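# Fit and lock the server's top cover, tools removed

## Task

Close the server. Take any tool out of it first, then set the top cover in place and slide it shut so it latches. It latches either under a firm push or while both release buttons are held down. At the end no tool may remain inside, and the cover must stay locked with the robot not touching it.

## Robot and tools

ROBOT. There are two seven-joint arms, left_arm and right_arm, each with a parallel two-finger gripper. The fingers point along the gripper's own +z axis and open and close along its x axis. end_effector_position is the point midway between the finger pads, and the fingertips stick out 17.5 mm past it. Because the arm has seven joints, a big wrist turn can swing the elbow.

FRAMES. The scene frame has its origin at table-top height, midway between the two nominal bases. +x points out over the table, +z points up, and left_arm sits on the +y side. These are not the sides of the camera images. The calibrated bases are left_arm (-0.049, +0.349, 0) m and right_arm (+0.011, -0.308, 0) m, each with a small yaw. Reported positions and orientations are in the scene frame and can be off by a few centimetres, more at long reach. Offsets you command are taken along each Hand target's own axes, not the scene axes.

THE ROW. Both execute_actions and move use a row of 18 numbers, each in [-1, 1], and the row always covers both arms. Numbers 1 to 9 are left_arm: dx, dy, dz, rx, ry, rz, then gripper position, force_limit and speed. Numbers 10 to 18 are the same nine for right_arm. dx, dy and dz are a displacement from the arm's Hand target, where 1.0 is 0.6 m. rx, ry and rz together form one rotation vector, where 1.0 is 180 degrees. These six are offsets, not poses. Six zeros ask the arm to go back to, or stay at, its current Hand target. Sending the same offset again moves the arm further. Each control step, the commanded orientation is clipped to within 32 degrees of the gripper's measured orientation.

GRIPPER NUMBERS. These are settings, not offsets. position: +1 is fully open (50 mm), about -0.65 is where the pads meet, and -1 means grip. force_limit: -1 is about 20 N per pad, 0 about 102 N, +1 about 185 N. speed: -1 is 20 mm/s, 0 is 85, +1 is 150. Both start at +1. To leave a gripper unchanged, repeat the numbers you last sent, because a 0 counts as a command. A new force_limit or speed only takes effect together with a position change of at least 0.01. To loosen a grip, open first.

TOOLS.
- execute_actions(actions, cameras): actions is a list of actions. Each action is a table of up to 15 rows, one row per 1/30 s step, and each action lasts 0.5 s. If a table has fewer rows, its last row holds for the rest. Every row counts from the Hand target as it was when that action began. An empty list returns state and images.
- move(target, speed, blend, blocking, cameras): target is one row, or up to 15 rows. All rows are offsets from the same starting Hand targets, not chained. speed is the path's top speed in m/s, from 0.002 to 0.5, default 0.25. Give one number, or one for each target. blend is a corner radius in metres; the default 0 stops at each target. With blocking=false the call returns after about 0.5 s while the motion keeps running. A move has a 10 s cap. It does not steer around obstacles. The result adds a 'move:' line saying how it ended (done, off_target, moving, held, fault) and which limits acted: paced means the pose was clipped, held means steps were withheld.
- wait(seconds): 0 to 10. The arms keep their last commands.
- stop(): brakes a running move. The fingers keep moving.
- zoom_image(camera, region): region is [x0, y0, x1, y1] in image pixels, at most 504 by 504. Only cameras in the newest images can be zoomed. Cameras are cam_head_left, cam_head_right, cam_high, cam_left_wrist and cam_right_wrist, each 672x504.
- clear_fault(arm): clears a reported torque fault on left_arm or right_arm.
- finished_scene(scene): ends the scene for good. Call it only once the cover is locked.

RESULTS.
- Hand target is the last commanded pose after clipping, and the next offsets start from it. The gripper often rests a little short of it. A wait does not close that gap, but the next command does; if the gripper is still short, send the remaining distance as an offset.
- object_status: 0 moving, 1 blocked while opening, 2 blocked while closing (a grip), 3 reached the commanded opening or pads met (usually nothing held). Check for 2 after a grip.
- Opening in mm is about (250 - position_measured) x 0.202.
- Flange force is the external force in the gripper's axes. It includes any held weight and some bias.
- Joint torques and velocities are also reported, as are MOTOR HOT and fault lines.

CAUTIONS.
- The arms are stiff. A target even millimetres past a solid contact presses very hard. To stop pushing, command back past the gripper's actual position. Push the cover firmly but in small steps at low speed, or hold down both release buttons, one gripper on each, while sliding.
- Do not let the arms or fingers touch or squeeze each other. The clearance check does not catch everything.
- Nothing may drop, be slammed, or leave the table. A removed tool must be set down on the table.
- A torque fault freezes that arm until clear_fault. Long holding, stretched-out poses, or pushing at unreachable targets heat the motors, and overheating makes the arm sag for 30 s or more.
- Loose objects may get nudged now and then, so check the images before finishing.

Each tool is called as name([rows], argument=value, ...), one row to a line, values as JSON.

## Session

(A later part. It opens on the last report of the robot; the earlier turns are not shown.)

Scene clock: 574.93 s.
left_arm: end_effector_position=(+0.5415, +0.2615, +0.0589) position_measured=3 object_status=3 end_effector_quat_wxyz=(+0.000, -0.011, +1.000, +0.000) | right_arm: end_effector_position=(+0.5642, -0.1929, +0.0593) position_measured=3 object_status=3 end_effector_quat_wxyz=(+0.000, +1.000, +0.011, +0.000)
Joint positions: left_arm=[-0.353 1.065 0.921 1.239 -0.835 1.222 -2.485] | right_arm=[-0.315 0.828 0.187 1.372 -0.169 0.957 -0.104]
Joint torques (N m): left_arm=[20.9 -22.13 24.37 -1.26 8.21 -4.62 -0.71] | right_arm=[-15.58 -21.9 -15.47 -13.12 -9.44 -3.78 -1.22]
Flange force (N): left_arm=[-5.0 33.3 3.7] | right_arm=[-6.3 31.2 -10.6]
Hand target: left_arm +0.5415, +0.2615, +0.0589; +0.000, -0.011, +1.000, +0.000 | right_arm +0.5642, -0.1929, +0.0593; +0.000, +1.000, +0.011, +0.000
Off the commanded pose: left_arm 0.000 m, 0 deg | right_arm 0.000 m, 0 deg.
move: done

wait(seconds=0, cameras=["cam_high","cam_head_left","cam_head_right"])

zoom_image(camera="cam_head_left", region=[330, 245, 390, 290])

zoom_image(camera="cam_head_left", region=[176, 255, 236, 300])

zoom_image(camera="cam_high", region=[225, 260, 305, 320])

zoom_image(camera="cam_high", region=[360, 300, 440, 360])

Scene clock: 579.60 s.
left_arm: end_effector_position=(+0.5415, +0.2615, +0.0589) position_measured=3 object_status=3 end_effector_quat_wxyz=(+0.000, -0.011, +1.000, +0.000) | right_arm: end_effector_position=(+0.5642, -0.1929, +0.0593) position_measured=3 object_status=3 end_effector_quat_wxyz=(+0.000, +1.000, +0.011, +0.000)
Joint positions: left_arm=[-0.353 1.065 0.921 1.239 -0.835 1.222 -2.485] | right_arm=[-0.315 0.828 0.187 1.372 -0.169 0.957 -0.104]
Joint torques (N m): left_arm=[20.94 -22.15 24.35 -1.19 8.25 -4.58 -0.75] | right_arm=[-15.63 -21.59 -15.56 -12.95 -9.45 -3.79 -1.21]
Flange force (N): left_arm=[-5.2 33.3 3.8] | right_arm=[-6.1 31.2 -11.2]
Hand target: left_arm +0.5415, +0.2615, +0.0589; +0.000, -0.011, +1.000, +0.000 | right_arm +0.5642, -0.1929, +0.0593; +0.000, +1.000, +0.011, +0.000
Tool commands: left_gripper/position=+1.0 left_gripper/force_limit=+1.0 left_gripper/speed=+1.0 right_gripper/position=+1.0 right_gripper/force_limit=+0.0 right_gripper/speed=+0.0
Off the commanded pose: left_arm 0.000 m, 0 deg | right_arm 0.000 m, 0 deg.
Images, in order (width x height): cam_head_left 672x504, cam_head_right 672x504, cam_high 672x504.

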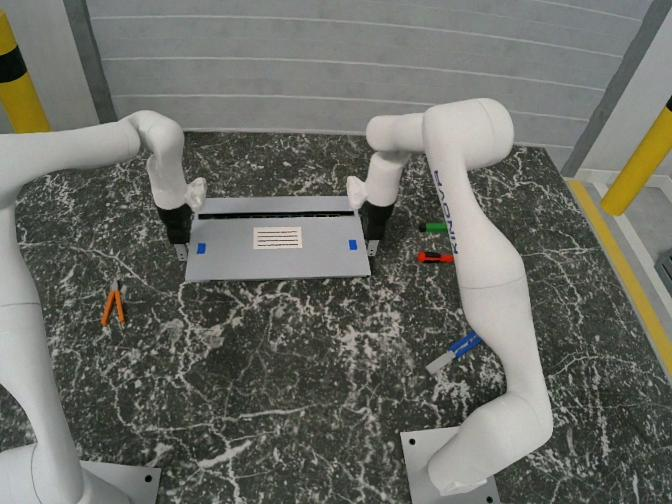

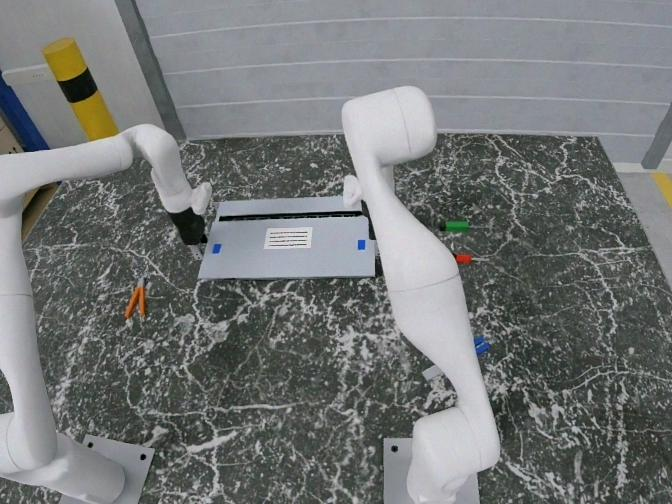

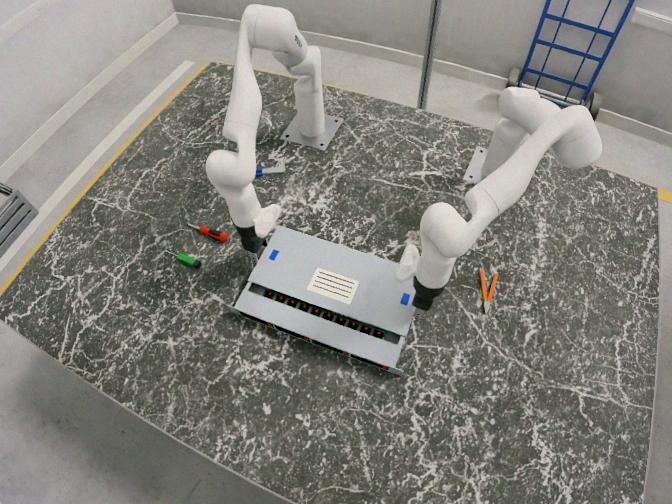

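Scaled by 8.400 from the camera's 672x504 image, which has a finer 960x720 frame.

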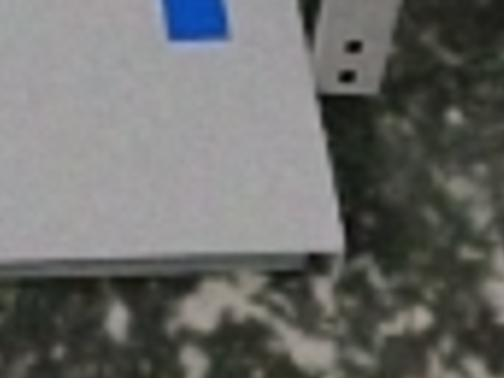

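Scaled by 8.400 from the camera's 672x504 image, which has a finer 960x720 frame.

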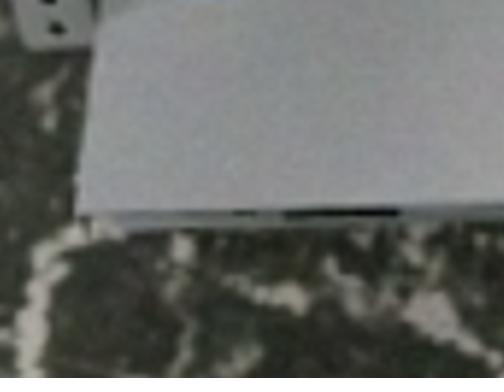

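Scaled by 6.300 from the camera's 672x504 image, which has a finer 960x720 frame.

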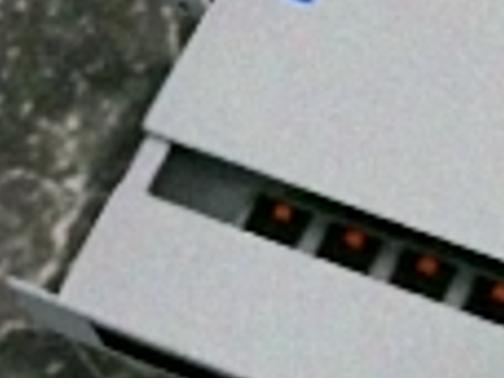

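Scaled by 6.300 from the camera's 672x504 image, which has a finer 960x720 frame.

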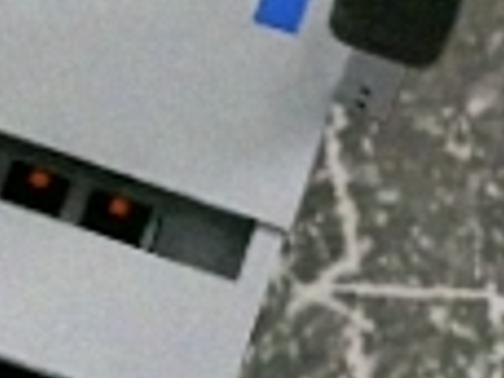

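move(target=[0,0,0.0033,0,0,0,1,1,1,0,0,0,0,0,0,1,0,0], speed=0.02)

Scene clock: 592.70 s.
left_arm: end_effector_position=(+0.5415, +0.2615, +0.0569) position_measured=3 object_status=3 end_effector_quat_wxyz=(+0.000, -0.011, +1.000, +0.000) | right_arm: end_effector_position=(+0.5642, -0.1929, +0.0592) position_measured=3 object_status=3 end_effector_quat_wxyz=(+0.000, +1.000, +0.011, +0.000)
Joint positions: left_arm=[-0.353 1.068 0.92 1.24 -0.837 1.219 -2.484] | right_arm=[-0.315 0.828 0.187 1.372 -0.169 0.957 -0.104]
Joint torques (N m): left_arm=[21.2 -15.05 21.63 -0.79 7.44 -6.43 -0.73] | right_arm=[-15.65 -24.71 -15.3 -12.94 -9.41 -2.44 -1.18]
Flange force (N): left_arm=[1.9 35.1 -11.6] | right_arm=[-3.1 30.6 -3.8]
Hand target: left_arm +0.5415, +0.2615, +0.0569; +0.000, -0.011, +1.000, +0.000 | right_arm +0.5642, -0.1929, +0.0593; +0.000, +1.000, +0.011, +0.000
Off the commanded pose: left_arm 0.000 m, 0 deg | right_arm 0.000 m, 0 deg.
move: done

move(target=[-0.0042,0,0,0,0,0,1,1,1,0.0042,0,0,0,0,0,1,0,0], speed=0.02)

move(target=[-0.0042,0,0,0,0,0,1,1,1,0.0042,0,0,0,0,0,1,0,0], speed=0.02)

move(target=[-0.0042,0,0,0,0,0,1,1,1,0.0042,0,0,0,0,0,1,0,0], speed=0.02)

Scene clock: 600.77 s.
left_arm: end_effector_position=(+0.5440, +0.2615, +0.0569) position_measured=3 object_status=3 end_effector_quat_wxyz=(+0.000, -0.011, +1.000, +0.000) | right_arm: end_effector_position=(+0.5667, -0.1928, +0.0593) position_measured=3 object_status=3 end_effector_quat_wxyz=(+0.000, +1.000, +0.011, +0.000)
Joint positions: left_arm=[-0.35 1.072 0.919 1.228 -0.837 1.224 -2.489] | right_arm=[-0.313 0.833 0.187 1.361 -0.169 0.963 -0.103]
Joint torques (N m): left_arm=[21.87 -17.23 22.91 -0.79 7.89 -6.13 -0.75] | right_arm=[-15.03 -24.65 -14.7 -14.4 -9.19 -3.79 -1.27]
Flange force (N): left_arm=[-0.2 35.7 -7.2] | right_arm=[-7.0 30.2 -5.6]
Hand target: left_arm +0.5440, +0.2615, +0.0569; +0.000, -0.011, +1.000, +0.000 | right_arm +0.5667, -0.1929, +0.0593; +0.000, +1.000, +0.011, +0.000
Off the commanded pose: left_arm 0.000 m, 0 deg | right_arm 0.000 m, 0 deg.
move: done

Scene clock: 601.47 s.
left_arm: end_effector_position=(+0.5465, +0.2616, +0.0569) position_measured=3 object_status=3 end_effector_quat_wxyz=(+0.000, -0.011, +1.000, +0.000) | right_arm: end_effector_position=(+0.5692, -0.1928, +0.0593) position_measured=3 object_status=3 end_effector_quat_wxyz=(+0.000, +1.000, +0.011, +0.000)
Joint positions: left_arm=[-0.346 1.076 0.919 1.216 -0.838 1.229 -2.494] | right_arm=[-0.312 0.838 0.187 1.35 -0.169 0.969 -0.103]
Joint torques (N m): left_arm=[21.81 -17.32 22.77 -0.87 7.89 -6.1 -0.73] | right_arm=[-15.01 -24.34 -14.62 -14.42 -9.22 -3.91 -1.23]
Flange force (N): left_arm=[0.3 35.5 -7.3] | right_arm=[-7.6 30.1 -6.4]
Hand target: left_arm +0.5465, +0.2616, +0.0569; +0.000, -0.011, +1.000, +0.000 | right_arm +0.5692, -0.1928, +0.0593; +0.000, +1.000, +0.011, +0.000
Off the commanded pose: left_arm 0.000 m, 0 deg | right_arm 0.000 m, 0 deg.
move: done

Scene clock: 602.17 s.
left_arm: end_effector_position=(+0.5490, +0.2616, +0.0569) position_measured=3 object_status=3 end_effector_quat_wxyz=(+0.000, -0.011, +1.000, +0.000) | right_arm: end_effector_position=(+0.5718, -0.1927, +0.0593) position_measured=3 object_status=3 end_effector_quat_wxyz=(+0.000, +1.000, +0.011, +0.000)
Joint positions: left_arm=[-0.343 1.08 0.919 1.204 -0.838 1.234 -2.5] | right_arm=[-0.31 0.843 0.187 1.339 -0.169 0.975 -0.103]
Joint torques (N m): left_arm=[21.78 -17.31 22.55 -0.78 7.85 -6.07 -0.77] | right_arm=[-15.03 -24.22 -14.59 -14.36 -9.2 -3.95 -1.24]
Flange force (N): left_arm=[0.4 35.3 -7.7] | right_arm=[-7.6 30.0 -6.8]
Hand target: left_arm +0.5490, +0.2616, +0.0569; +0.000, -0.011, +1.000, +0.000 | right_arm +0.5718, -0.1927, +0.0593; +0.000, +1.000, +0.011, +0.000
Off the commanded pose: left_arm 0.000 m, 0 deg | right_arm 0.000 m, 0 deg.
move: done

move(target=[-0.0042,0,0,0,0,0,1,1,1,0.0042,0,0,0,0,0,1,0,0], speed=0.02)

move(target=[-0.0042,0,0,0,0,0,1,1,1,0.0042,0,0,0,0,0,1,0,0], speed=0.02, cameras=["cam_high","cam_head_left","cam_head_right"])

zoom_image(camera="cam_high", region=[225, 260, 305, 320])

zoom_image(camera="cam_high", region=[360, 300, 440, 360])

zoom_image(camera="cam_head_left", region=[330, 245, 390, 290])

Scene clock: 607.43 s.
left_arm: end_effector_position=(+0.5515, +0.2617, +0.0569) position_measured=3 object_status=3 end_effector_quat_wxyz=(+0.000, -0.011, +1.000, +0.000) | right_arm: end_effector_position=(+0.5743, -0.1927, +0.0593) position_measured=3 object_status=3 end_effector_quat_wxyz=(+0.000, +1.000, +0.011, +0.000)
Joint positions: left_arm=[-0.34 1.085 0.918 1.192 -0.838 1.24 -2.505] | right_arm=[-0.308 0.848 0.187 1.328 -0.169 0.981 -0.103]
Joint torques (N m): left_arm=[21.7 -17.39 22.5 -0.77 7.83 -6 -0.74] | right_arm=[-14.94 -24.1 -14.48 -14.29 -9.16 -4.06 -1.21]
Flange force (N): left_arm=[0.4 35.0 -7.7] | right_arm=[-7.6 29.7 -7.3]
Hand target: left_arm +0.5515, +0.2617, +0.0569; +0.000, -0.011, +1.000, +0.000 | right_arm +0.5743, -0.1927, +0.0593; +0.000, +1.000, +0.011, +0.000
Off the commanded pose: left_arm 0.000 m, 0 deg | right_arm 0.000 m, 0 deg.
move: done

Scene clock: 608.13 s.
left_arm: end_effector_position=(+0.5541, +0.2618, +0.0569) position_measured=3 object_status=3 end_effector_quat_wxyz=(+0.000, -0.011, +1.000, +0.000) | right_arm: end_effector_position=(+0.5768, -0.1926, +0.0593) position_measured=3 object_status=3 end_effector_quat_wxyz=(+0.000, +1.000, +0.011, +0.000)
Joint positions: left_arm=[-0.336 1.089 0.918 1.179 -0.838 1.245 -2.511] | right_arm=[-0.307 0.853 0.187 1.317 -0.169 0.987 -0.103]
Joint torques (N m): left_arm=[21.51 -23.22 24.61 -1.67 8.29 -4.99 -0.76] | right_arm=[-14.98 -27.48 -14.25 -13.9 -9.09 -2.32 -1.14]
Flange force (N): left_arm=[-3.2 33.9 3.7] | right_arm=[-3.5 28.8 0.7]
Hand target: left_arm +0.5541, +0.2618, +0.0569; +0.000, -0.011, +1.000, +0.000 | right_arm +0.5768, -0.1926, +0.0593; +0.000, +1.000, +0.011, +0.000
Off the commanded pose: left_arm 0.000 m, 0 deg | right_arm 0.000 m, 0 deg.
move: done
Images, in order (width x height): cam_head_left 672x504, cam_head_right 672x504, cam_high 672x504.

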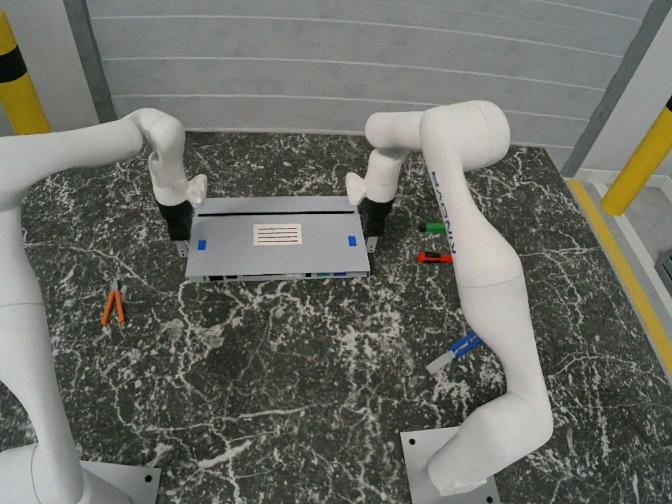

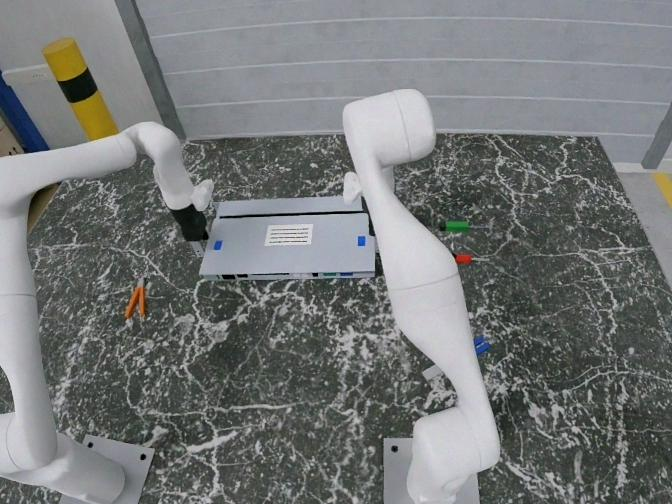

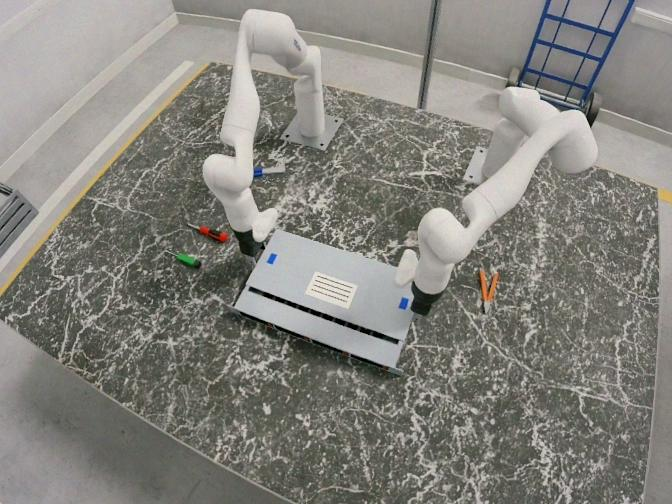

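Scaled by 6.300 from the camera's 672x504 image, which has a finer 960x720 frame.

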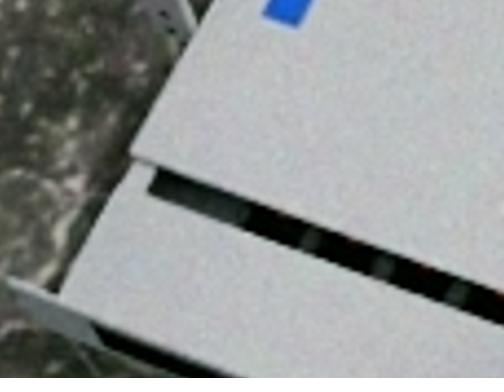

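Scaled by 6.300 from the camera's 672x504 image, which has a finer 960x720 frame.

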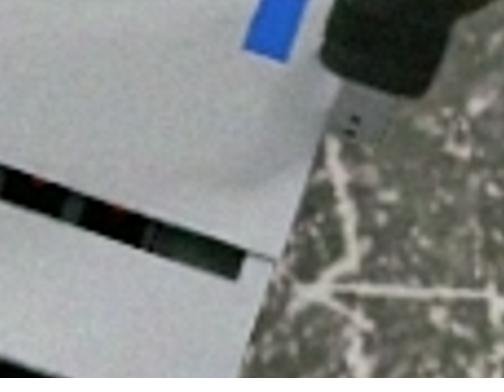

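Scaled by 8.400 from the camera's 672x504 image, which has a finer 960x720 frame.

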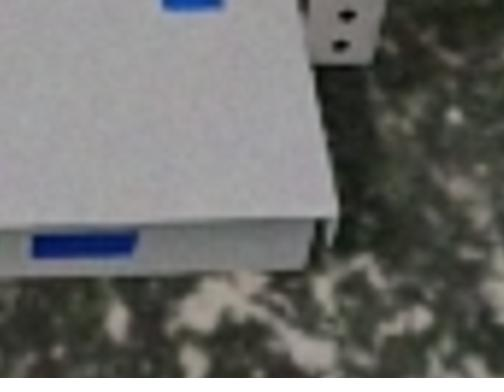

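move([
  [-0.002,0,0,0,0,0,1,1,1,0.002,0,0,0,0,0,1,0,0],
  [-0.002,0,0.005,0,0,0,1,1,1,0.002,0,0.005,0,0,0,1,0,0],
], speed=0.02)

move(target=[0,0,0.0033,0,0,0,1,1,1,0,0,0.0033,0,0,0,1,0,0], speed=0.02)

Scene clock: 614.27 s.
left_arm: end_effector_position=(+0.5553, +0.2617, +0.0540) position_measured=3 object_status=3 end_effector_quat_wxyz=(+0.000, -0.011, +1.000, +0.000) | right_arm: end_effector_position=(+0.5781, -0.1927, +0.0564) position_measured=3 object_status=3 end_effector_quat_wxyz=(+0.000, +1.000, +0.011, +0.000)
Joint positions: left_arm=[-0.334 1.095 0.916 1.176 -0.841 1.242 -2.512] | right_arm=[-0.306 0.859 0.187 1.314 -0.17 0.983 -0.102]
Joint torques (N m): left_arm=[21.43 -17.88 22.38 -0.93 7.72 -5.94 -0.71] | right_arm=[-15.21 -23.21 -14.72 -12.77 -9.11 -3.19 -1.16]
Flange force (N): left_arm=[0.8 34.5 -7.3] | right_arm=[-5.0 29.4 -8.2]
Hand target: left_arm +0.5553, +0.2618, +0.0539; +0.000, -0.011, +1.000, +0.000 | right_arm +0.5780, -0.1926, +0.0563; +0.000, +1.000, +0.011, +0.000
Off the commanded pose: left_arm 0.000 m, 0 deg | right_arm 0.000 m, 0 deg.
move: done

Scene clock: 614.97 s.
left_arm: end_effector_position=(+0.5553, +0.2618, +0.0519) position_measured=3 object_status=3 end_effector_quat_wxyz=(+0.000, -0.011, +1.000, +0.000) | right_arm: end_effector_position=(+0.5780, -0.1926, +0.0543) position_measured=3 object_status=3 end_effector_quat_wxyz=(+0.000, +1.000, +0.011, +0.000)
Joint positions: left_arm=[-0.334 1.097 0.914 1.177 -0.842 1.239 -2.51] | right_arm=[-0.306 0.862 0.186 1.315 -0.171 0.979 -0.101]
Joint torques (N m): left_arm=[21.12 -15.65 21 -0.1 7.52 -5.77 -0.7] | right_arm=[-16.59 -17.74 -16.65 -7.96 -9.5 -1.27 -1.17]
Flange force (N): left_arm=[0.8 34.0 -11.5] | right_arm=[1.7 30.6 -15.8]
Hand target: left_arm +0.5553, +0.2618, +0.0519; +0.000, -0.011, +1.000, +0.000 | right_arm +0.5780, -0.1926, +0.0543; +0.000, +1.000, +0.011, +0.000
Off the commanded pose: left_arm 0.000 m, 0 deg | right_arm 0.000 m, 0 deg.
move: done

wait(seconds=0, cameras=["cam_high","cam_head_left","cam_left_wrist","cam_right_wrist"])

zoom_image(camera="cam_high", region=[225, 260, 305, 320])

zoom_image(camera="cam_high", region=[360, 300, 440, 360])

zoom_image(camera="cam_head_left", region=[330, 245, 390, 290])

zoom_image(camera="cam_head_left", region=[176, 255, 236, 300])

Scene clock: 619.80 s.
left_arm: end_effector_position=(+0.5553, +0.2618, +0.0519) position_measured=3 object_status=3 end_effector_quat_wxyz=(+0.000, -0.011, +1.000, +0.000) | right_arm: end_effector_position=(+0.5780, -0.1926, +0.0543) position_measured=3 object_status=3 end_effector_quat_wxyz=(+0.000, +1.000, +0.011, +0.000)
Joint positions: left_arm=[-0.334 1.097 0.914 1.177 -0.842 1.239 -2.51] | right_arm=[-0.305 0.862 0.186 1.315 -0.171 0.979 -0.101]
Joint torques (N m): left_arm=[21.14 -15.56 21.01 -0.05 7.55 -5.78 -0.68] | right_arm=[-16.64 -17.6 -16.63 -7.86 -9.5 -1.25 -1.18]
Flange force (N): left_arm=[0.6 34.0 -11.6] | right_arm=[1.8 30.7 -16.0]
Hand target: left_arm +0.5553, +0.2618, +0.0519; +0.000, -0.011, +1.000, +0.000 | right_arm +0.5780, -0.1926, +0.0543; +0.000, +1.000, +0.011, +0.000
Tool commands: left_gripper/position=+1.0 left_gripper/force_limit=+1.0 left_gripper/speed=+1.0 right_gripper/position=+1.0 right_gripper/force_limit=+0.0 right_gripper/speed=+0.0
Off the commanded pose: left_arm 0.000 m, 0 deg | right_arm 0.000 m, 0 deg.
camera_calibration:
cam_left_wrist: T_world_to_cam=[[-0.999698, 0.0154743, 0.0190815, 0.551623], [0.015228, 0.9998, -0.0129884, -0.205323], [-0.0192786, -0.0126939, -0.999734, 0.233498], [0, 0, 0, 1]] pos_world=[0.559085, 0.19971, 0.220243]
cam_right_wrist: T_world_to_cam=[[0.999712, 0.015105, -0.0186332, -0.574406], [0.0153717, -0.99978, 0.0142556, -0.15316], [-0.0184138, -0.0145379, -0.999725, 0.228614], [0, 0, 0, 1]] pos_world=[0.580805, -0.141126, 0.220031]
Images, in order (width x height): cam_head_left 672x504, cam_high 672x504, cam_left_wrist 672x504, cam_right_wrist 672x504.

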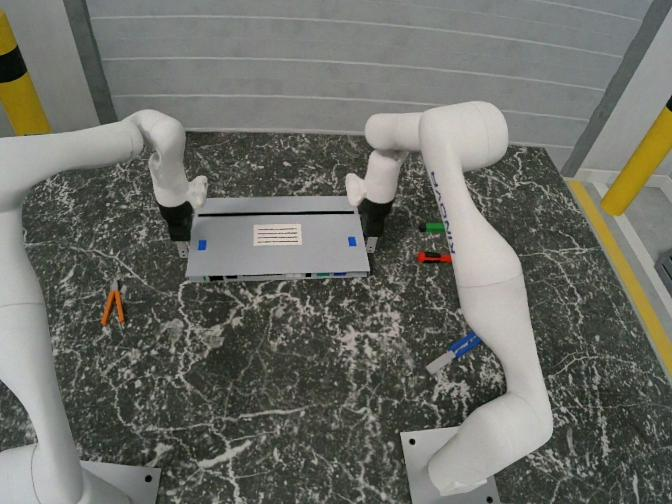

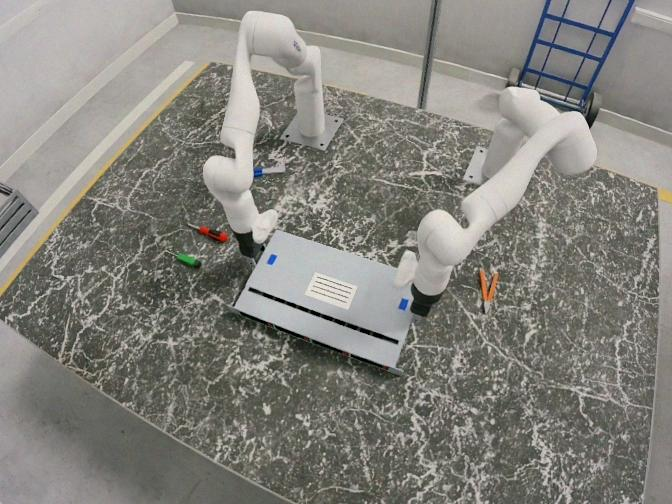

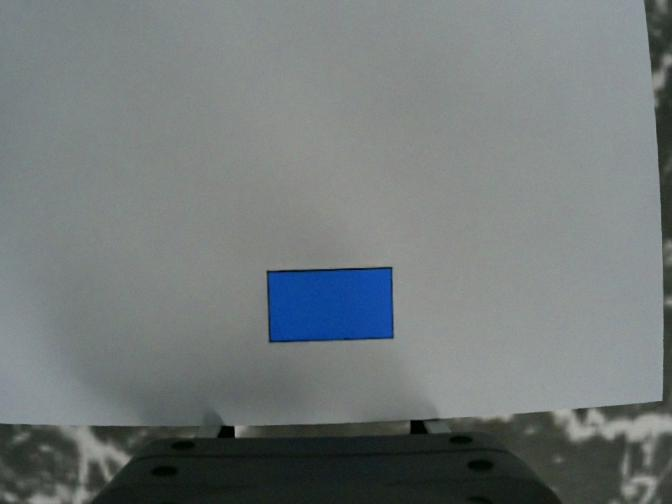

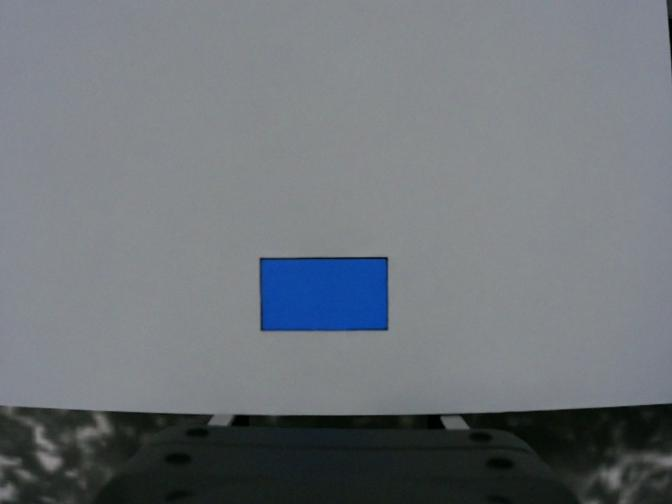

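Scaled by 6.300 from the camera's 672x504 image, which has a finer 960x720 frame.

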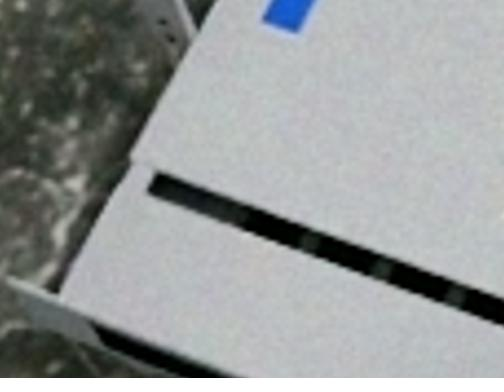

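Scaled by 6.300 from the camera's 672x504 image, which has a finer 960x720 frame.

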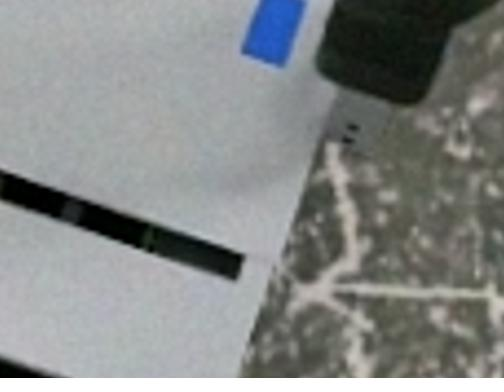

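Scaled by 8.400 from the camera's 672x504 image, which has a finer 960x720 frame.

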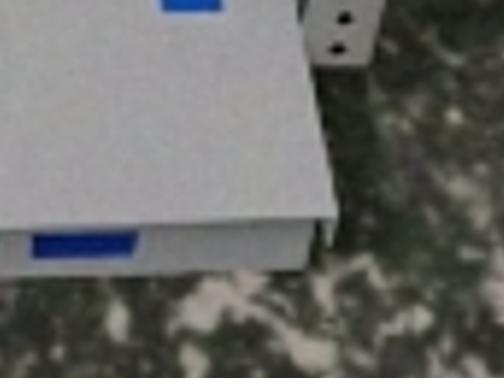

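Scaled by 8.400 from the camera's 672x504 image, which has a finer 960x720 frame.

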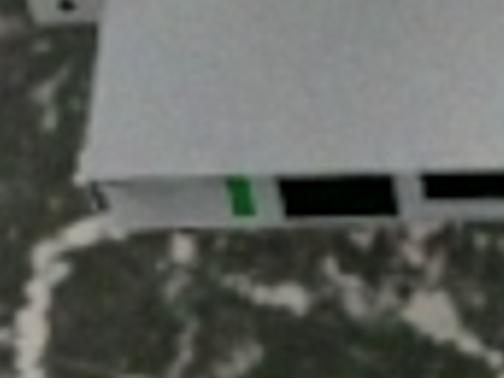

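move([
  [0,0,-0.0025,0,0,0,1,1,1,0,0,-0.003,0,0,0,1,0,0],
  [-0.0067,0,-0.0025,0,0,0,1,1,1,0.0067,0,-0.003,0,0,0,1,0,0],
], speed=0.02)

move(target=[-0.005,0,0,0,0,0,1,1,1,0.005,0,0,0,0,0,1,0,0], speed=0.02)

Scene clock: 627.03 s.
left_arm: end_effector_position=(+0.5592, +0.2619, +0.0534) position_measured=3 object_status=3 end_effector_quat_wxyz=(+0.000, -0.011, +1.000, +0.000) | right_arm: end_effector_position=(+0.5820, -0.1926, +0.0561) position_measured=3 object_status=3 end_effector_quat_wxyz=(+0.000, +1.000, +0.011, +0.000)
Joint positions: left_arm=[-0.329 1.102 0.915 1.156 -0.841 1.25 -2.52] | right_arm=[-0.303 0.868 0.187 1.296 -0.17 0.993 -0.102]
Joint torques (N m): left_arm=[22.54 -25.21 26.03 -8.17 6.09 -10.74 -0.69] | right_arm=[-13.2 -26.53 -12.34 -15.33 -8.13 -4.24 -1.1]
Flange force (N): left_arm=[15.9 38.6 -0.1] | right_arm=[-8.8 26.3 -3.5]
Hand target: left_arm +0.5593, +0.2619, +0.0534; +0.000, -0.011, +1.000, +0.000 | right_arm +0.5820, -0.1925, +0.0561; +0.000, +1.000, +0.011, +0.000
Off the commanded pose: left_arm 0.000 m, 0 deg | right_arm 0.000 m, 0 deg.
move: done

Scene clock: 627.73 s.
left_arm: end_effector_position=(+0.5623, +0.2620, +0.0534) position_measured=3 object_status=3 end_effector_quat_wxyz=(+0.000, -0.011, +1.000, +0.000) | right_arm: end_effector_position=(+0.5850, -0.1925, +0.0561) position_measured=3 object_status=3 end_effector_quat_wxyz=(+0.000, +1.000, +0.011, +0.000)
Joint positions: left_arm=[-0.325 1.108 0.914 1.141 -0.841 1.256 -2.527] | right_arm=[-0.301 0.874 0.187 1.282 -0.171 1 -0.102]
Joint torques (N m): left_arm=[22.29 -24.76 25.5 -7.31 6.37 -10.01 -0.66] | right_arm=[-13.78 -27.01 -12.85 -15.51 -8.43 -4.17 -1.16]
Flange force (N): left_arm=[14.2 37.8 -0.5] | right_arm=[-8.7 27.2 -2.8]
Hand target: left_arm +0.5623, +0.2620, +0.0534; +0.000, -0.011, +1.000, +0.000 | right_arm +0.5850, -0.1925, +0.0561; +0.000, +1.000, +0.011, +0.000
Off the commanded pose: left_arm 0.000 m, 0 deg | right_arm 0.000 m, 0 deg.
move: done

wait(seconds=0, cameras=["cam_high","cam_left_wrist","cam_right_wrist"])

zoom_image(camera="cam_high", region=[225, 260, 305, 320])

zoom_image(camera="cam_high", region=[360, 300, 440, 360])

Scene clock: 632.00 s.
left_arm: end_effector_position=(+0.5623, +0.2620, +0.0534) position_measured=3 object_status=3 end_effector_quat_wxyz=(+0.000, -0.011, +1.000, +0.000) | right_arm: end_effector_position=(+0.5850, -0.1925, +0.0561) position_measured=3 object_status=3 end_effector_quat_wxyz=(+0.000, +1.000, +0.011, +0.000)
Joint positions: left_arm=[-0.325 1.108 0.914 1.141 -0.841 1.256 -2.527] | right_arm=[-0.301 0.874 0.187 1.282 -0.171 1 -0.102]
Joint torques (N m): left_arm=[22.3 -24.68 25.42 -7.23 6.33 -10.05 -0.68] | right_arm=[-13.68 -26.95 -12.81 -15.52 -8.45 -4.22 -1.15]
Flange force (N): left_arm=[13.9 37.7 -0.8] | right_arm=[-8.9 27.1 -3.0]
Hand target: left_arm +0.5623, +0.2620, +0.0534; +0.000, -0.011, +1.000, +0.000 | right_arm +0.5850, -0.1925, +0.0561; +0.000, +1.000, +0.011, +0.000
Tool commands: left_gripper/position=+1.0 left_gripper/force_limit=+1.0 left_gripper/speed=+1.0 right_gripper/position=+1.0 right_gripper/force_limit=+0.0 right_gripper/speed=+0.0
Off the commanded pose: left_arm 0.000 m, 0 deg | right_arm 0.000 m, 0 deg.
camera_calibration:
cam_left_wrist: T_world_to_cam=[[-0.999696, 0.0154724, 0.0191814, 0.558567], [0.0152247, 0.9998, -0.0129899, -0.205608], [-0.0193786, -0.0126939, -0.999732, 0.23519], [0, 0, 0, 1]] pos_world=[0.566085, 0.19991, 0.221742]
cam_right_wrist: T_world_to_cam=[[0.999712, 0.0151064, -0.0186317, -0.581373], [0.0153713, -0.999782, 0.0141556, -0.153071], [-0.0184138, -0.0144379, -0.999726, 0.230559], [0, 0, 0, 1]] pos_world=[0.587805, -0.140926, 0.221831]
Images, in order (width x height): cam_high 672x504, cam_left_wrist 672x504, cam_right_wrist 672x504.

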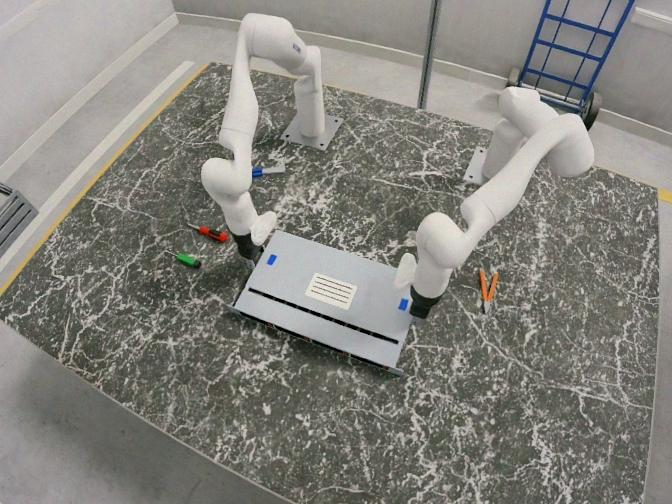

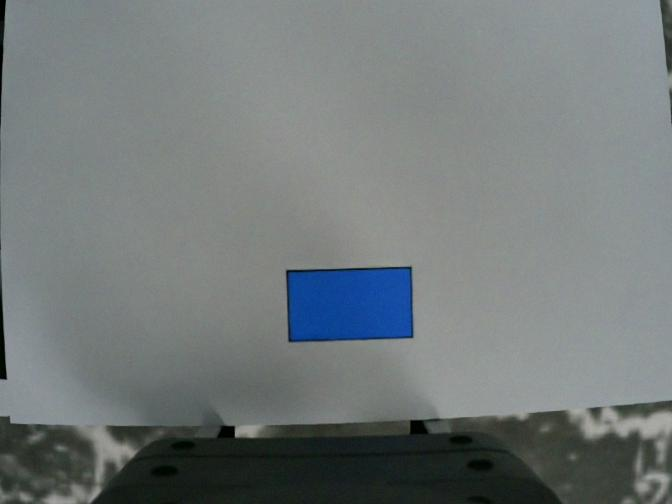

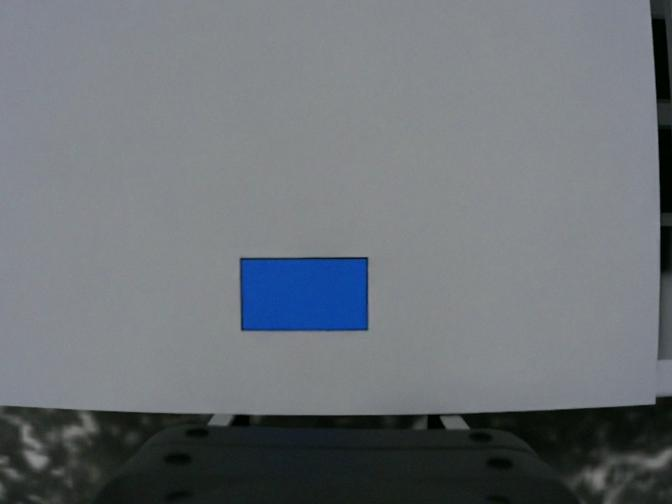

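Scaled by 6.300 from the camera's 672x504 image, which has a finer 960x720 frame.

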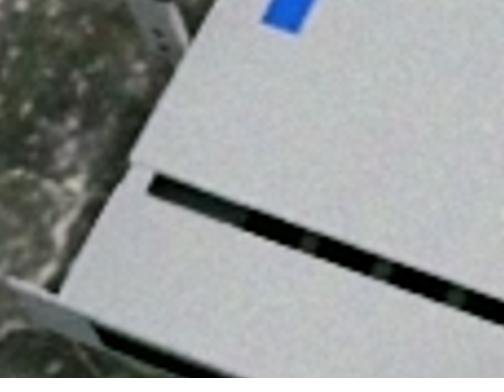

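Scaled by 6.300 from the camera's 672x504 image, which has a finer 960x720 frame.

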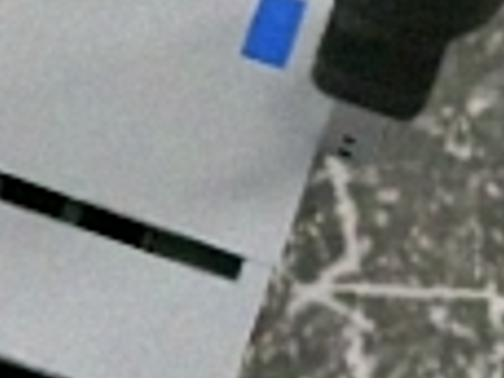

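move([
  [0,0.0333,0,0,0,0,1,1,1,0,0.0333,0,0,0,0,1,0,0],
  [0,0.0333,-0.12,0,0,0,1,1,1,0,0.0333,-0.12,0,0,0,1,0,0],
  [0.2572,-0.1477,-0.1277,0,0,-0.5,1,1,1,-0.2553,-0.1432,-0.1232,0,0,0.5,1,0,0],
  [0.2188,-0.1487,-0.004,0,0,-0.5,1,1,1,-0.2187,-0.1423,-0.004,0,0,0.5,1,0,0],
], speed=[0.06,0.2,0.45,0.12], blend=[0.005,0.02,0.01,0], cameras=["cam_high","cam_head_left","cam_left_wrist","cam_right_wrist"])

Scene clock: 683.13 s.
left_arm: end_effector_position=(+0.4331, +0.1697, +0.0559) position_measured=3 object_status=3 end_effector_quat_wxyz=(+0.000, +0.715, -0.699, +0.000) | right_arm: end_effector_position=(+0.4520, -0.1099, +0.0586) position_measured=3 object_status=3 end_effector_quat_wxyz=(-0.001, +0.715, -0.699, +0.000)
Joint positions: left_arm=[-0.091 0.808 0.583 1.589 -0.53 0.908 -0.807] | right_arm=[-0.775 0.738 0.539 1.706 -0.486 0.834 -1.602]
Joint torques (N m): left_arm=[1.76 -20.12 5.43 -6.18 0.07 0.13 0.3] | right_arm=[0.84 -17.9 3.57 -5.6 0.22 -0.23 -0.07]
Flange force (N): left_arm=[-4.1 -0.8 -0.9] | right_arm=[-1.8 0.4 -3.5]
Hand target: left_arm +0.4331, +0.1698, +0.0558; +0.000, +0.715, -0.699, +0.000 | right_arm +0.4520, -0.1099, +0.0585; +0.000, +0.715, -0.699, +0.000
Off the commanded pose: left_arm 0.000 m, 0 deg | right_arm 0.000 m, 0 deg.
move: done
camera_calibration:
cam_left_wrist: T_world_to_cam=[[-0.0154722, -0.99972, 0.017879, 0.176888], [-0.999797, 0.0152379, -0.0131702, 0.495301], [0.012894, -0.0180792, -0.999753, 0.220841], [0, 0, 0, 1]] pos_world=[0.49509, 0.173284, 0.224147]
cam_right_wrist: T_world_to_cam=[[0.0150904, -0.999687, -0.0199343, -0.115998], [-0.999779, -0.0153776, 0.0143356, 0.498512], [-0.0146376, 0.0197136, -0.999699, 0.233755], [0, 0, 0, 1]] pos_world=[0.503574, -0.112904, 0.224226]
Images, in order (width x height): cam_head_left 672x504, cam_high 672x504, cam_left_wrist 672x504, cam_right_wrist 672x504.

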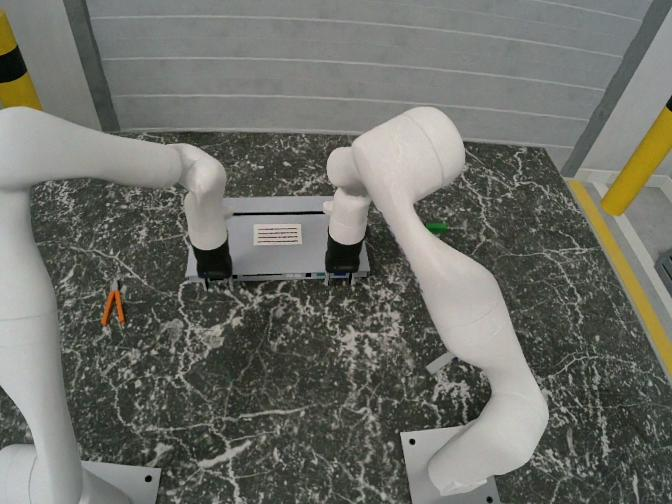

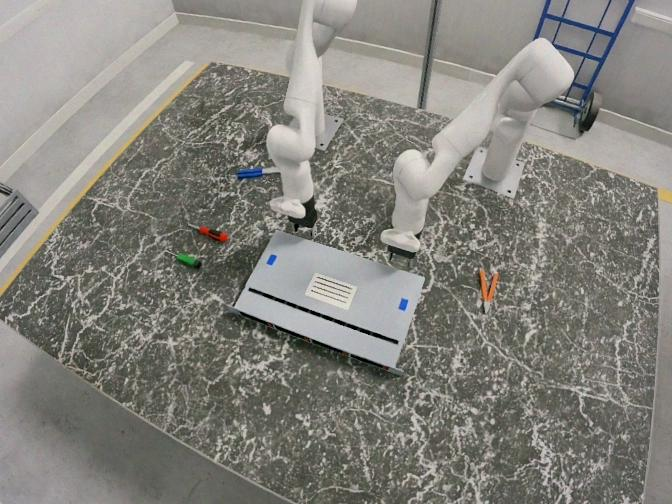

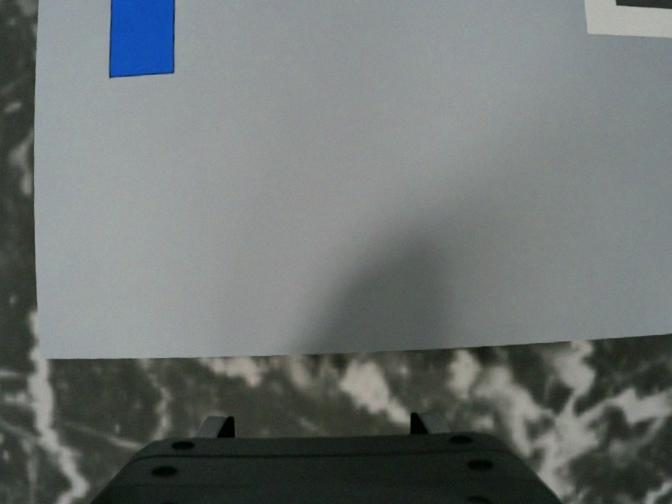

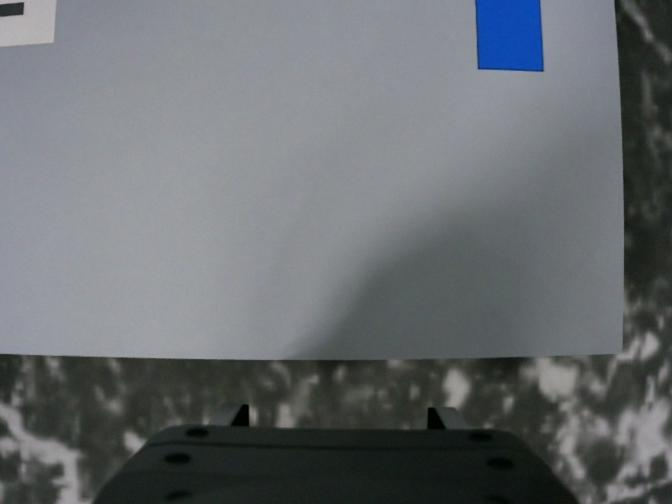

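move(target=[0,-0.0233,0,0,0,0,1,1,1,0,-0.0167,0,0,0,0,1,0,0], speed=0.05)

move(target=[0,-0.005,0,0,0,0,1,1,1,0,-0.005,0,0,0,0,1,0,0], speed=0.03)

move(target=[0,-0.005,0,0,0,0,1,1,1,0,-0.005,0,0,0,0,1,0,0], speed=0.03)

Scene clock: 689.50 s.
left_arm: end_effector_position=(+0.4470, +0.1701, +0.0558) position_measured=3 object_status=3 end_effector_quat_wxyz=(+0.000, +0.715, -0.699, +0.000) | right_arm: end_effector_position=(+0.4620, -0.1097, +0.0585) position_measured=3 object_status=3 end_effector_quat_wxyz=(+0.000, +0.715, -0.699, +0.000)
Joint positions: left_arm=[-0.09 0.831 0.583 1.538 -0.531 0.936 -0.827] | right_arm=[-0.76 0.753 0.538 1.672 -0.485 0.852 -1.6]
Joint torques (N m): left_arm=[1.77 -20.68 5.54 -6.4 0.14 0.09 0.28] | right_arm=[0.76 -18.25 3.65 -5.67 0.2 -0.21 -0.07]
Flange force (N): left_arm=[-4.1 -0.4 -0.8] | right_arm=[-1.6 0.2 -3.5]
Hand target: left_arm +0.4470, +0.1701, +0.0558; +0.000, +0.715, -0.699, +0.000 | right_arm +0.4620, -0.1097, +0.0585; +0.000, +0.715, -0.699, +0.000
Off the commanded pose: left_arm 0.000 m, 0 deg | right_arm 0.000 m, 0 deg.
move: done

Scene clock: 690.20 s.
left_arm: end_effector_position=(+0.4500, +0.1701, +0.0558) position_measured=3 object_status=3 end_effector_quat_wxyz=(+0.000, +0.715, -0.699, +0.000) | right_arm: end_effector_position=(+0.4650, -0.1096, +0.0585) position_measured=3 object_status=3 end_effector_quat_wxyz=(+0.000, +0.715, -0.699, +0.000)
Joint positions: left_arm=[-0.09 0.836 0.583 1.527 -0.531 0.942 -0.832] | right_arm=[-0.756 0.758 0.538 1.661 -0.485 0.858 -1.6]
Joint torques (N m): left_arm=[1.81 -20.76 5.56 -6.44 0.13 0.09 0.25] | right_arm=[0.77 -18.42 3.62 -5.74 0.2 -0.24 -0.06]
Flange force (N): left_arm=[-4.1 -0.2 -0.8] | right_arm=[-1.7 0.2 -3.5]
Hand target: left_arm +0.4501, +0.1701, +0.0558; +0.000, +0.715, -0.699, +0.000 | right_arm +0.4650, -0.1096, +0.0585; +0.000, +0.715, -0.699, +0.000
Off the commanded pose: left_arm 0.000 m, 0 deg | right_arm 0.000 m, 0 deg.
move: done

Scene clock: 690.90 s.
left_arm: end_effector_position=(+0.4530, +0.1702, +0.0558) position_measured=3 object_status=3 end_effector_quat_wxyz=(+0.000, +0.715, -0.699, +0.000) | right_arm: end_effector_position=(+0.4680, -0.1096, +0.0585) position_measured=3 object_status=3 end_effector_quat_wxyz=(+0.000, +0.715, -0.699, +0.000)
Joint positions: left_arm=[-0.09 0.841 0.583 1.515 -0.531 0.948 -0.836] | right_arm=[-0.752 0.763 0.538 1.651 -0.485 0.864 -1.599]
Joint torques (N m): left_arm=[1.71 -21.15 5.55 -7.25 -0.13 -0.39 0.23] | right_arm=[1.33 -18.98 4.38 -6.64 0.2 -0.85 -0.08]
Flange force (N): left_arm=[-4.5 1.4 -1.1] | right_arm=[-2.0 2.2 -3.1]
Hand target: left_arm +0.4530, +0.1702, +0.0558; +0.000, +0.715, -0.699, +0.000 | right_arm +0.4680, -0.1096, +0.0585; +0.000, +0.715, -0.699, +0.000
Off the commanded pose: left_arm 0.000 m, 0 deg | right_arm 0.000 m, 0 deg.
move: done

move(target=[0,-0.005,0,0,0,0,1,1,1,0,-0.005,0,0,0,0,1,0,0], speed=0.03)

move(target=[0,-0.005,0,0,0,0,1,1,1,0,-0.005,0,0,0,0,1,0,0], speed=0.03, cameras=["cam_high"])

Scene clock: 693.63 s.
left_arm: end_effector_position=(+0.4560, +0.1703, +0.0558) position_measured=3 object_status=3 end_effector_quat_wxyz=(+0.000, +0.715, -0.699, +0.000) | right_arm: end_effector_position=(+0.4710, -0.1095, +0.0585) position_measured=3 object_status=3 end_effector_quat_wxyz=(+0.000, +0.715, -0.699, +0.000)
Joint positions: left_arm=[-0.09 0.846 0.584 1.504 -0.531 0.954 -0.84] | right_arm=[-0.747 0.767 0.538 1.64 -0.485 0.869 -1.599]
Joint torques (N m): left_arm=[1.24 -22.39 5.47 -11.17 -1.42 -2.83 -0.08] | right_arm=[3.33 -19.35 6.9 -11.17 -0.07 -4.51 -0.52]
Flange force (N): left_arm=[-6.1 9.7 -2.6] | right_arm=[-0.9 13.3 -6.2]
Hand target: left_arm +0.4560, +0.1703, +0.0558; +0.000, +0.715, -0.699, +0.000 | right_arm +0.4710, -0.1095, +0.0585; +0.000, +0.715, -0.699, +0.000
Off the commanded pose: left_arm 0.000 m, 0 deg | right_arm 0.000 m, 0 deg.
move: done

Scene clock: 694.33 s.
left_arm: end_effector_position=(+0.4590, +0.1704, +0.0558) position_measured=3 object_status=3 end_effector_quat_wxyz=(+0.000, +0.715, -0.699, +0.000) | right_arm: end_effector_position=(+0.4740, -0.1094, +0.0585) position_measured=3 object_status=3 end_effector_quat_wxyz=(+0.000, +0.715, -0.699, +0.000)
Joint positions: left_arm=[-0.089 0.851 0.584 1.493 -0.531 0.96 -0.844] | right_arm=[-0.743 0.772 0.538 1.63 -0.485 0.875 -1.598]
Joint torques (N m): left_arm=[0.56 -22.14 4.88 -12.59 -2.12 -3.94 -0.17] | right_arm=[4.28 -18.68 7.71 -12.11 0 -5.64 -0.58]
Flange force (N): left_arm=[-6.0 13.6 -5.1] | right_arm=[-1.3 16.9 -8.9]
Hand target: left_arm +0.4590, +0.1703, +0.0558; +0.000, +0.715, -0.699, +0.000 | right_arm +0.4740, -0.1095, +0.0585; +0.000, +0.715, -0.699, +0.000
Off the commanded pose: left_arm 0.000 m, 0 deg | right_arm 0.000 m, 0 deg.
move: done
Images, in order (width x height): cam_high 672x504.

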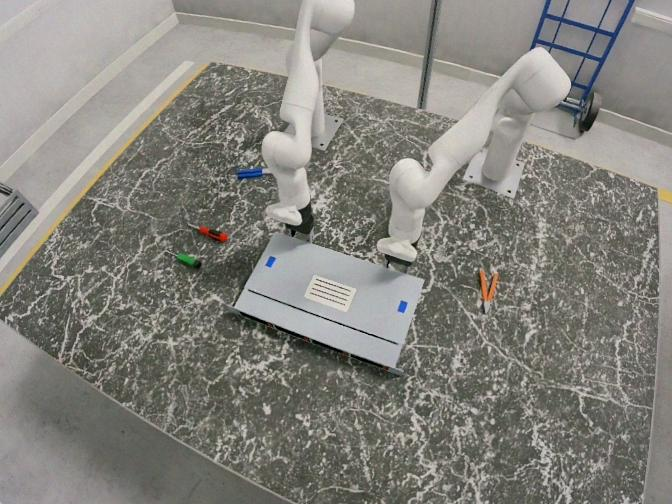

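zoom_image(camera="cam_high", region=[225, 260, 305, 320])

zoom_image(camera="cam_high", region=[360, 300, 440, 360])

move(target=[0,-0.005,0,0,0,0,1,1,1,0,-0.005,0,0,0,0,1,0,0], speed=0.03, cameras=["cam_high"])

Scaled by 6.300 from the camera's 672x504 image, which has a finer 960x720 frame.

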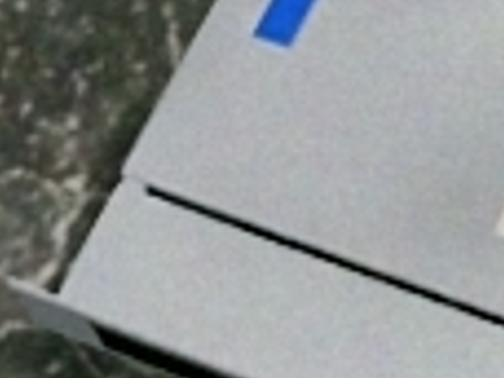

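Scaled by 6.300 from the camera's 672x504 image, which has a finer 960x720 frame.

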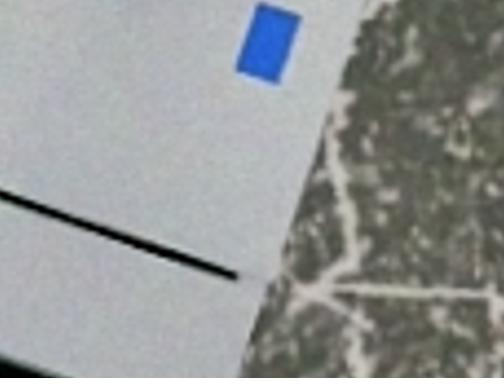

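Scene clock: 698.47 s.
left_arm: end_effector_position=(+0.4621, +0.1704, +0.0558) position_measured=3 object_status=3 end_effector_quat_wxyz=(+0.000, +0.715, -0.699, +0.000) | right_arm: end_effector_position=(+0.4770, -0.1094, +0.0585) position_measured=3 object_status=3 end_effector_quat_wxyz=(+0.000, +0.715, -0.699, +0.000)
Joint positions: left_arm=[-0.089 0.857 0.584 1.481 -0.531 0.966 -0.849] | right_arm=[-0.739 0.777 0.538 1.619 -0.485 0.881 -1.598]
Joint torques (N m): left_arm=[0.81 -22.54 4.93 -9.35 -1.05 -1.31 0.09] | right_arm=[3 -20.01 6.48 -9.35 0.32 -2.95 -0.36]
Flange force (N): left_arm=[-4.0 5.7 -0.9] | right_arm=[-2.4 8.6 -3.4]
Hand target: left_arm +0.4620, +0.1704, +0.0558; +0.000, +0.715, -0.699, +0.000 | right_arm +0.4770, -0.1094, +0.0585; +0.000, +0.715, -0.699, +0.000
Off the commanded pose: left_arm 0.000 m, 0 deg | right_arm 0.000 m, 0 deg.
move: done
Images, in order (width x height): cam_high 672x504.

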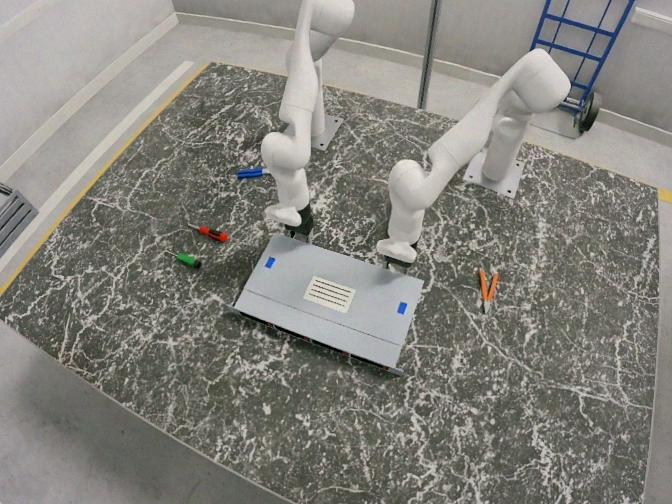

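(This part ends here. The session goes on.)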